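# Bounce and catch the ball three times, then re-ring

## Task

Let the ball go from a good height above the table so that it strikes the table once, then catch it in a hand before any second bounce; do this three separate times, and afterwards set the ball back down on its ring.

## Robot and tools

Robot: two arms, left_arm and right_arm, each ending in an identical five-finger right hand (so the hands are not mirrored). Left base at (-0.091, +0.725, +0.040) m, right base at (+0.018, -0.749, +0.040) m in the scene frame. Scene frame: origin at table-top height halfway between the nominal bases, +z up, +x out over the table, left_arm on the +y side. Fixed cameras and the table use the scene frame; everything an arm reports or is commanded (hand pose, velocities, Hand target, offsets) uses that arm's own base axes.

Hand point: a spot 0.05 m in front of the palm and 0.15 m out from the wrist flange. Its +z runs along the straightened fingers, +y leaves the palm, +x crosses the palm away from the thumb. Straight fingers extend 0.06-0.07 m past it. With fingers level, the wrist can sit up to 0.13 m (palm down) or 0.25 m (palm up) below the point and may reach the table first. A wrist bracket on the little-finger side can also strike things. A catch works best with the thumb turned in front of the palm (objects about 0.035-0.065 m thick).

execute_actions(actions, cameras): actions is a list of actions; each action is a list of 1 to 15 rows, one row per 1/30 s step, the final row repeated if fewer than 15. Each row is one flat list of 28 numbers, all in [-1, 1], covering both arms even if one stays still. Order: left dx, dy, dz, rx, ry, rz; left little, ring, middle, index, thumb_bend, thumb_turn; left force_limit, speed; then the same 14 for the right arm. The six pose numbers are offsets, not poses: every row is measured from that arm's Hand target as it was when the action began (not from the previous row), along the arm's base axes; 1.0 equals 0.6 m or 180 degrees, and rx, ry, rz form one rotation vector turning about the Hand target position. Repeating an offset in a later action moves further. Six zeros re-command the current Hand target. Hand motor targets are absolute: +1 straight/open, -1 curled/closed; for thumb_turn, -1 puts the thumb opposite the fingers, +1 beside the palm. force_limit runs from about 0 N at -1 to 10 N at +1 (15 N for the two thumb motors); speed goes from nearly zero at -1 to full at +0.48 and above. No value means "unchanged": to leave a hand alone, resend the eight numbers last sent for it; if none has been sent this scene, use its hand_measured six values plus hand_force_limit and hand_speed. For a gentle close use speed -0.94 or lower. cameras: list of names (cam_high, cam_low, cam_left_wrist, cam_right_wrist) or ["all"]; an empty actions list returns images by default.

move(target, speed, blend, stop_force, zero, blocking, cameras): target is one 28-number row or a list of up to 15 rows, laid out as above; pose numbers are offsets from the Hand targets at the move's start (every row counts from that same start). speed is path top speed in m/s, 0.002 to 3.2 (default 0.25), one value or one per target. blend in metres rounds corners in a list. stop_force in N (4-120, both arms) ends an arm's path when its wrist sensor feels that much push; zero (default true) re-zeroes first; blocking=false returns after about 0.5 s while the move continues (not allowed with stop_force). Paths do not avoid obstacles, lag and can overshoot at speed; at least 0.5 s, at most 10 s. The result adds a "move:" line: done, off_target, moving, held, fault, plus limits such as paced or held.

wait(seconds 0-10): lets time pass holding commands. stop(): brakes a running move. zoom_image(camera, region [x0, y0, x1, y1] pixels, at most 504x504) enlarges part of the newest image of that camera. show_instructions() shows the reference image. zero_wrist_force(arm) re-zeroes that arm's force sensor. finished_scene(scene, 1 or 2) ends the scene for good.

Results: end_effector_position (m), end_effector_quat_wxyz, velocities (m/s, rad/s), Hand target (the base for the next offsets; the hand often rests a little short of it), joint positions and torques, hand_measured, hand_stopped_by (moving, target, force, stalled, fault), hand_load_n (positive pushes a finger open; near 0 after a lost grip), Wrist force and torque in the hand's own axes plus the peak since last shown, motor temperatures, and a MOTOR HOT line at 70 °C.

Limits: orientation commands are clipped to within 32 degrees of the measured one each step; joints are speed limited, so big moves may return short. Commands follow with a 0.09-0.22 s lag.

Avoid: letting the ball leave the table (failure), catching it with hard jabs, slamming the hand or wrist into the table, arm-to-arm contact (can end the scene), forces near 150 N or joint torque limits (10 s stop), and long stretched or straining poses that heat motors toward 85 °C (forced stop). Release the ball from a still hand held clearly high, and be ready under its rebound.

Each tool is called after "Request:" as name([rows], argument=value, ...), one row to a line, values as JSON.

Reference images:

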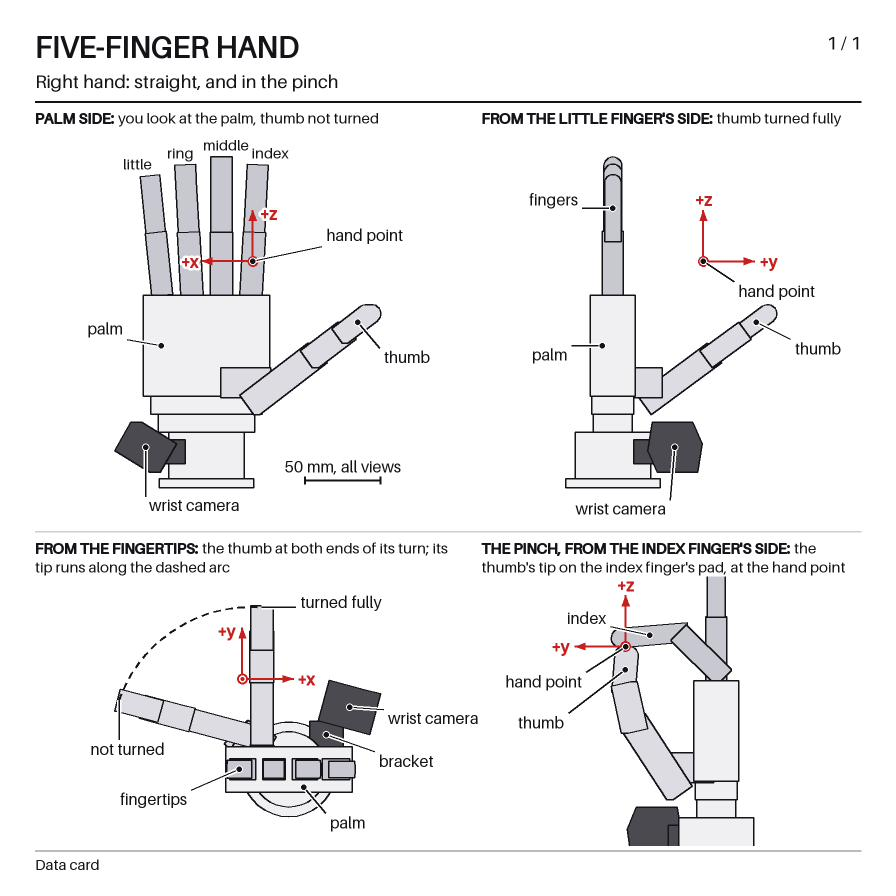

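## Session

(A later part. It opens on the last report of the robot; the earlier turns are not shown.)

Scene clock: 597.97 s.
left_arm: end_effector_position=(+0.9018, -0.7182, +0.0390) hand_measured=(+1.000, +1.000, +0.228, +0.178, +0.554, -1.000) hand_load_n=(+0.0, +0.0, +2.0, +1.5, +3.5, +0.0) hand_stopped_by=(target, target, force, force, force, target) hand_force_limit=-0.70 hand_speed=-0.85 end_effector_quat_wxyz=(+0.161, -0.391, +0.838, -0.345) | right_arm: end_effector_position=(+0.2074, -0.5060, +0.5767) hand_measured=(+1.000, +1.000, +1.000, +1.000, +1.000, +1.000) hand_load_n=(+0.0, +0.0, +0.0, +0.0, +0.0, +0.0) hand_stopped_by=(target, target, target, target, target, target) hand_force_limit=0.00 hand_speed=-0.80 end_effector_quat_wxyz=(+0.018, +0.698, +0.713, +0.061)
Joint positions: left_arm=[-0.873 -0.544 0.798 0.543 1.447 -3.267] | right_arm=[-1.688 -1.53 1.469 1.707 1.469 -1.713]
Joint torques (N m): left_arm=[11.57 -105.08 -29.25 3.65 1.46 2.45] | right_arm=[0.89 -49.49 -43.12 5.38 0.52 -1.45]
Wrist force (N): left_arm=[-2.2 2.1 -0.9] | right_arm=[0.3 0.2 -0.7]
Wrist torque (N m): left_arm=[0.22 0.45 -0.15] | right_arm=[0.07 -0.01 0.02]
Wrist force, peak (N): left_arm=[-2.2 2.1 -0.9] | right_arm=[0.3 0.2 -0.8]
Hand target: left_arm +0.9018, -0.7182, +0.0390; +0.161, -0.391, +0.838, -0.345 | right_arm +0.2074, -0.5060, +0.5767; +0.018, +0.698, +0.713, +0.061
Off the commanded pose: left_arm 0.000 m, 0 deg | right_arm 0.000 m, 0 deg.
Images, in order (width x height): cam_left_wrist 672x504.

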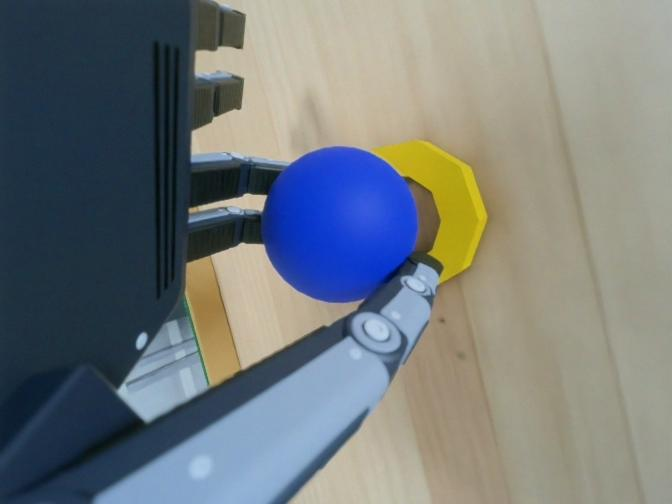

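Request:
move(target=[0,0,-0.015,0,0,0,1,1,-0.2,-0.2,0.55,-1,-0.7,-0.85,0,0,0,0,0,0,1,1,1,1,1,1,0,-0.8], speed=0.03, stop_force=5, cameras=["cam_left_wrist"])

Request:
execute_actions([
  [[0,0,0,0,0,0,1,1,0.5,0.5,0.95,-1,-0.7,-0.6,0,0,0,0,0,0,1,1,1,1,1,1,0,-0.8]],
  [[0,0,0,0,0,0,1,1,0.5,0.5,0.95,-1,-0.7,-0.6,0,0,0,0,0,0,1,1,1,1,1,1,0,-0.8]],
], cameras=["cam_left_wrist"])

Scene clock: 613.17 s.
left_arm: end_effector_position=(+0.9018, -0.7182, +0.0300) hand_measured=(+1.000, +1.000, +0.228, +0.178, +0.554, -1.000) hand_load_n=(+0.0, +0.0, +2.0, +1.5, +3.5, +0.0) hand_stopped_by=(target, target, force, force, force, target) hand_force_limit=-0.70 hand_speed=-0.85 end_effector_quat_wxyz=(+0.161, -0.391, +0.838, -0.345) | right_arm: end_effector_position=(+0.2074, -0.5060, +0.5767) hand_measured=(+1.000, +1.000, +1.000, +1.000, +1.000, +1.000) hand_load_n=(+0.0, +0.0, +0.0, +0.0, +0.0, +0.0) hand_stopped_by=(target, target, target, target, target, target) hand_force_limit=0.00 hand_speed=-0.80 end_effector_quat_wxyz=(+0.018, +0.698, +0.713, +0.061)
Joint positions: left_arm=[-0.873 -0.539 0.804 0.532 1.447 -3.267] | right_arm=[-1.688 -1.53 1.469 1.707 1.469 -1.713]
Joint torques (N m): left_arm=[9.93 -99.36 -25.85 -0.58 0.97 2.08] | right_arm=[1.74 -49.33 -42.57 5.42 0.57 -1.15]
Wrist force (N): left_arm=[-1.6 2.2 -1.0] | right_arm=[0.2 0.3 -0.5]
Wrist torque (N m): left_arm=[0.24 0.37 -0.11] | right_arm=[0.07 -0.01 0.02]
Wrist force, peak (N): left_arm=[-1.7 2.4 -1.4] | right_arm=[0.3 0.1 -0.9]
Hand target: left_arm +0.9018, -0.7182, +0.0300; +0.161, -0.391, +0.838, -0.345 | right_arm +0.2074, -0.5060, +0.5767; +0.018, +0.698, +0.713, +0.061
Off the commanded pose: left_arm 0.000 m, 0 deg | right_arm 0.000 m, 0 deg.
move: done
Images, in order (width x height): cam_left_wrist 672x504.

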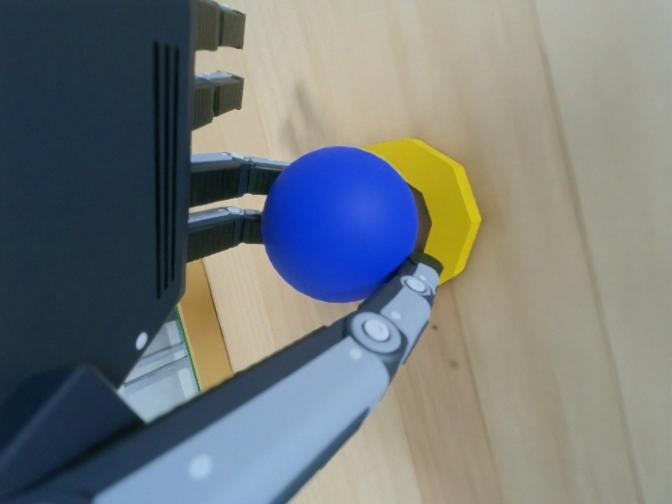

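Scene clock: 614.37 s.
left_arm: end_effector_position=(+0.9018, -0.7182, +0.0300) hand_measured=(+1.000, +1.000, +0.500, +0.500, +0.950, -1.000) hand_load_n=(+0.0, +0.0, +0.0, +0.0, +0.0, +0.0) hand_stopped_by=(target, target, target, target, target, target) hand_force_limit=-0.70 hand_speed=-0.60 end_effector_quat_wxyz=(+0.161, -0.391, +0.838, -0.345) | right_arm: end_effector_position=(+0.2074, -0.5060, +0.5767) hand_measured=(+1.000, +1.000, +1.000, +1.000, +1.000, +1.000) hand_load_n=(+0.0, +0.0, +0.0, +0.0, +0.0, +0.0) hand_stopped_by=(target, target, target, target, target, target) hand_force_limit=0.00 hand_speed=-0.80 end_effector_quat_wxyz=(+0.018, +0.698, +0.713, +0.061)
Joint positions: left_arm=[-0.873 -0.539 0.804 0.532 1.447 -3.267] | right_arm=[-1.688 -1.53 1.469 1.707 1.469 -1.713]
Joint torques (N m): left_arm=[10.72 -101.35 -28.7 1.07 1.06 2.1] | right_arm=[1.16 -49.29 -42.46 5.38 0.48 -1.38]
Wrist force (N): left_arm=[-1.9 2.3 -1.0] | right_arm=[0.1 0.2 -0.3]
Wrist torque (N m): left_arm=[0.29 0.40 -0.12] | right_arm=[0.05 0.00 0.01]
Wrist force, peak (N): left_arm=[-1.9 2.2 -1.3] | right_arm=[0.2 0.3 -0.8]
Hand target: left_arm +0.9018, -0.7182, +0.0300; +0.161, -0.391, +0.838, -0.345 | right_arm +0.2074, -0.5060, +0.5767; +0.018, +0.698, +0.713, +0.061
Off the commanded pose: left_arm 0.000 m, 0 deg | right_arm 0.000 m, 0 deg.
Images, in order (width x height): cam_left_wrist 672x504.

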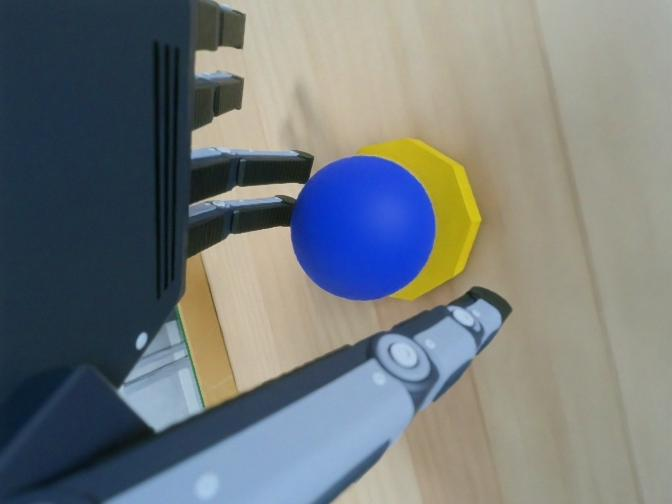

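Seated. Open fully and retreat.

Request:
execute_actions([
  [[0,0,0,0,0,0,1,1,1,1,1,-1,-0.7,-0.2,0,0,0,0,0,0,1,1,1,1,1,1,0,-0.8]],
], cameras=[])

Request:
move([
  [0,0,0.15,0,0,0,1,1,1,1,1,-1,-0.7,-0.2,0,0,0,0,0,0,1,1,1,1,1,1,0,-0.8],
  [-0.15,0.15,0.4,0,0,0,1,1,1,1,1,-1,-0.7,-0.2,0,0,0,0,0,0,1,1,1,1,1,1,0,-0.8],
], speed=0.25, blend=[0.03,0], cameras=["cam_high","cam_left_wrist"])

Request:
zoom_image(camera="cam_high", region=[320, 230, 400, 310])

Scene clock: 624.60 s.
left_arm: end_effector_position=(+0.9018, -0.7182, +0.0300) hand_measured=(+1.000, +1.000, +1.000, +1.000, +1.000, -1.000) hand_load_n=(+0.0, +0.0, +0.0, +0.0, +0.0, +0.0) hand_stopped_by=(target, target, target, target, target, target) hand_force_limit=-0.70 hand_speed=-0.20 end_effector_quat_wxyz=(+0.161, -0.391, +0.838, -0.345) | right_arm: end_effector_position=(+0.2074, -0.5060, +0.5767) hand_measured=(+1.000, +1.000, +1.000, +1.000, +1.000, +1.000) hand_load_n=(+0.0, +0.0, +0.0, +0.0, +0.0, +0.0) hand_stopped_by=(target, target, target, target, target, target) hand_force_limit=0.00 hand_speed=-0.80 end_effector_quat_wxyz=(+0.018, +0.698, +0.713, +0.061)
Joint positions: left_arm=[-0.873 -0.539 0.804 0.532 1.447 -3.267] | right_arm=[-1.688 -1.53 1.469 1.707 1.469 -1.713]
Joint torques (N m): left_arm=[10.65 -105.37 -37.29 3.45 0.85 2.17] | right_arm=[1.67 -49.19 -42.23 5.44 0.35 -1.37]
Wrist force (N): left_arm=[-1.8 1.8 -1.5] | right_arm=[0.3 0.1 -0.7]
Wrist torque (N m): left_arm=[0.22 0.40 -0.13] | right_arm=[0.05 -0.01 0.02]
Wrist force, peak (N): left_arm=[-1.9 2.0 -1.4] | right_arm=[0.1 0.2 -1.0]
Hand target: left_arm +0.9018, -0.7182, +0.0300; +0.161, -0.391, +0.838, -0.345 | right_arm +0.2074, -0.5060, +0.5767; +0.018, +0.698, +0.713, +0.061
Off the commanded pose: left_arm 0.000 m, 0 deg | right_arm 0.000 m, 0 deg.
No camera images: "cameras" was empty.

Scene clock: 626.33 s.
left_arm: end_effector_position=(+0.8118, -0.6282, +0.2699) hand_measured=(+1.000, +1.000, +1.000, +1.000, +1.000, -1.000) hand_load_n=(-0.5, +0.0, +0.0, -0.5, +0.0, +0.0) hand_stopped_by=(target, target, target, target, target, target) hand_force_limit=-0.70 hand_speed=-0.20 end_effector_quat_wxyz=(+0.161, -0.391, +0.838, -0.345) | right_arm: end_effector_position=(+0.2074, -0.5060, +0.5767) hand_measured=(+1.000, +1.000, +1.000, +1.000, +1.000, +1.000) hand_load_n=(+0.0, +0.0, +0.0, +0.0, +0.0, +0.0) hand_stopped_by=(target, target, target, target, target, target) hand_force_limit=0.00 hand_speed=-0.80 end_effector_quat_wxyz=(+0.018, +0.698, +0.713, +0.061)
Joint positions: left_arm=[-0.886 -0.898 1.028 0.668 1.438 -3.277] | right_arm=[-1.688 -1.53 1.469 1.707 1.469 -1.713]
Joint torques (N m): left_arm=[-12.6 -109.32 -27.54 4.1 -2.58 -2.59] | right_arm=[2.02 -49.43 -42.32 5.56 0.29 -1.33]
Wrist force (N): left_arm=[-1.6 1.5 -1.8] | right_arm=[0.3 0.2 -0.4]
Wrist torque (N m): left_arm=[0.20 0.41 0.01] | right_arm=[0.05 -0.03 0.02]
Wrist force, peak (N): left_arm=[-2.1 1.3 -3.1] | right_arm=[0.3 0.2 -1.0]
Hand target: left_arm +0.8118, -0.6282, +0.2700; +0.161, -0.391, +0.838, -0.345 | right_arm +0.2074, -0.5060, +0.5767; +0.018, +0.698, +0.713, +0.061
Off the commanded pose: left_arm 0.000 m, 0 deg | right_arm 0.000 m, 0 deg.
move: done
Images, in order (width x height): cam_high 672x504, cam_left_wrist 672x504.

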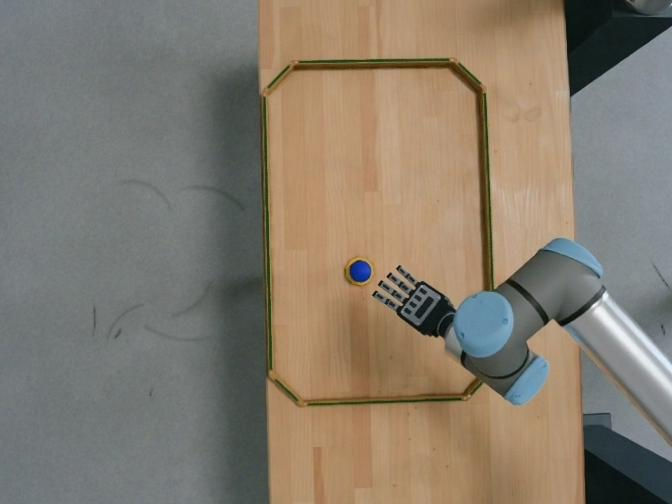

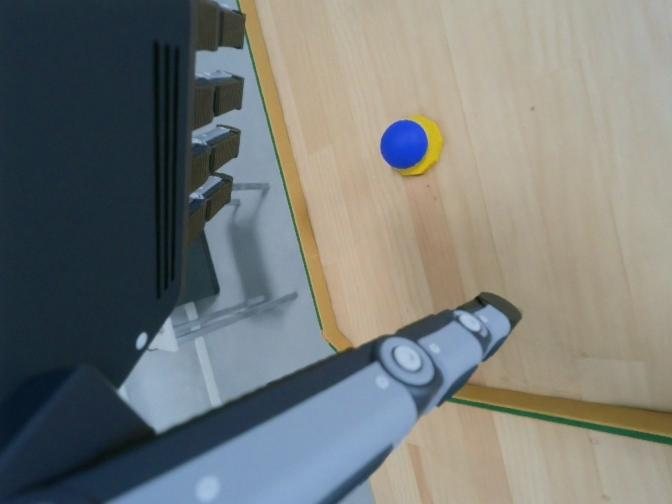

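Scaled by 6.300 from the camera's 672x504 image, which has a finer 960x720 frame.

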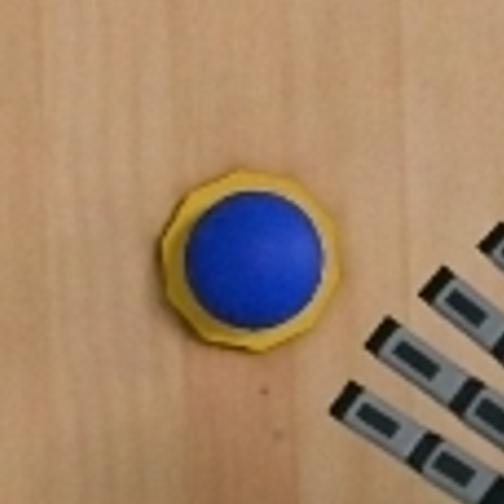

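Ball is centred on the ring, three catches done.

Request:
finished_scene(scene=2)

The scene is finished: the task was done.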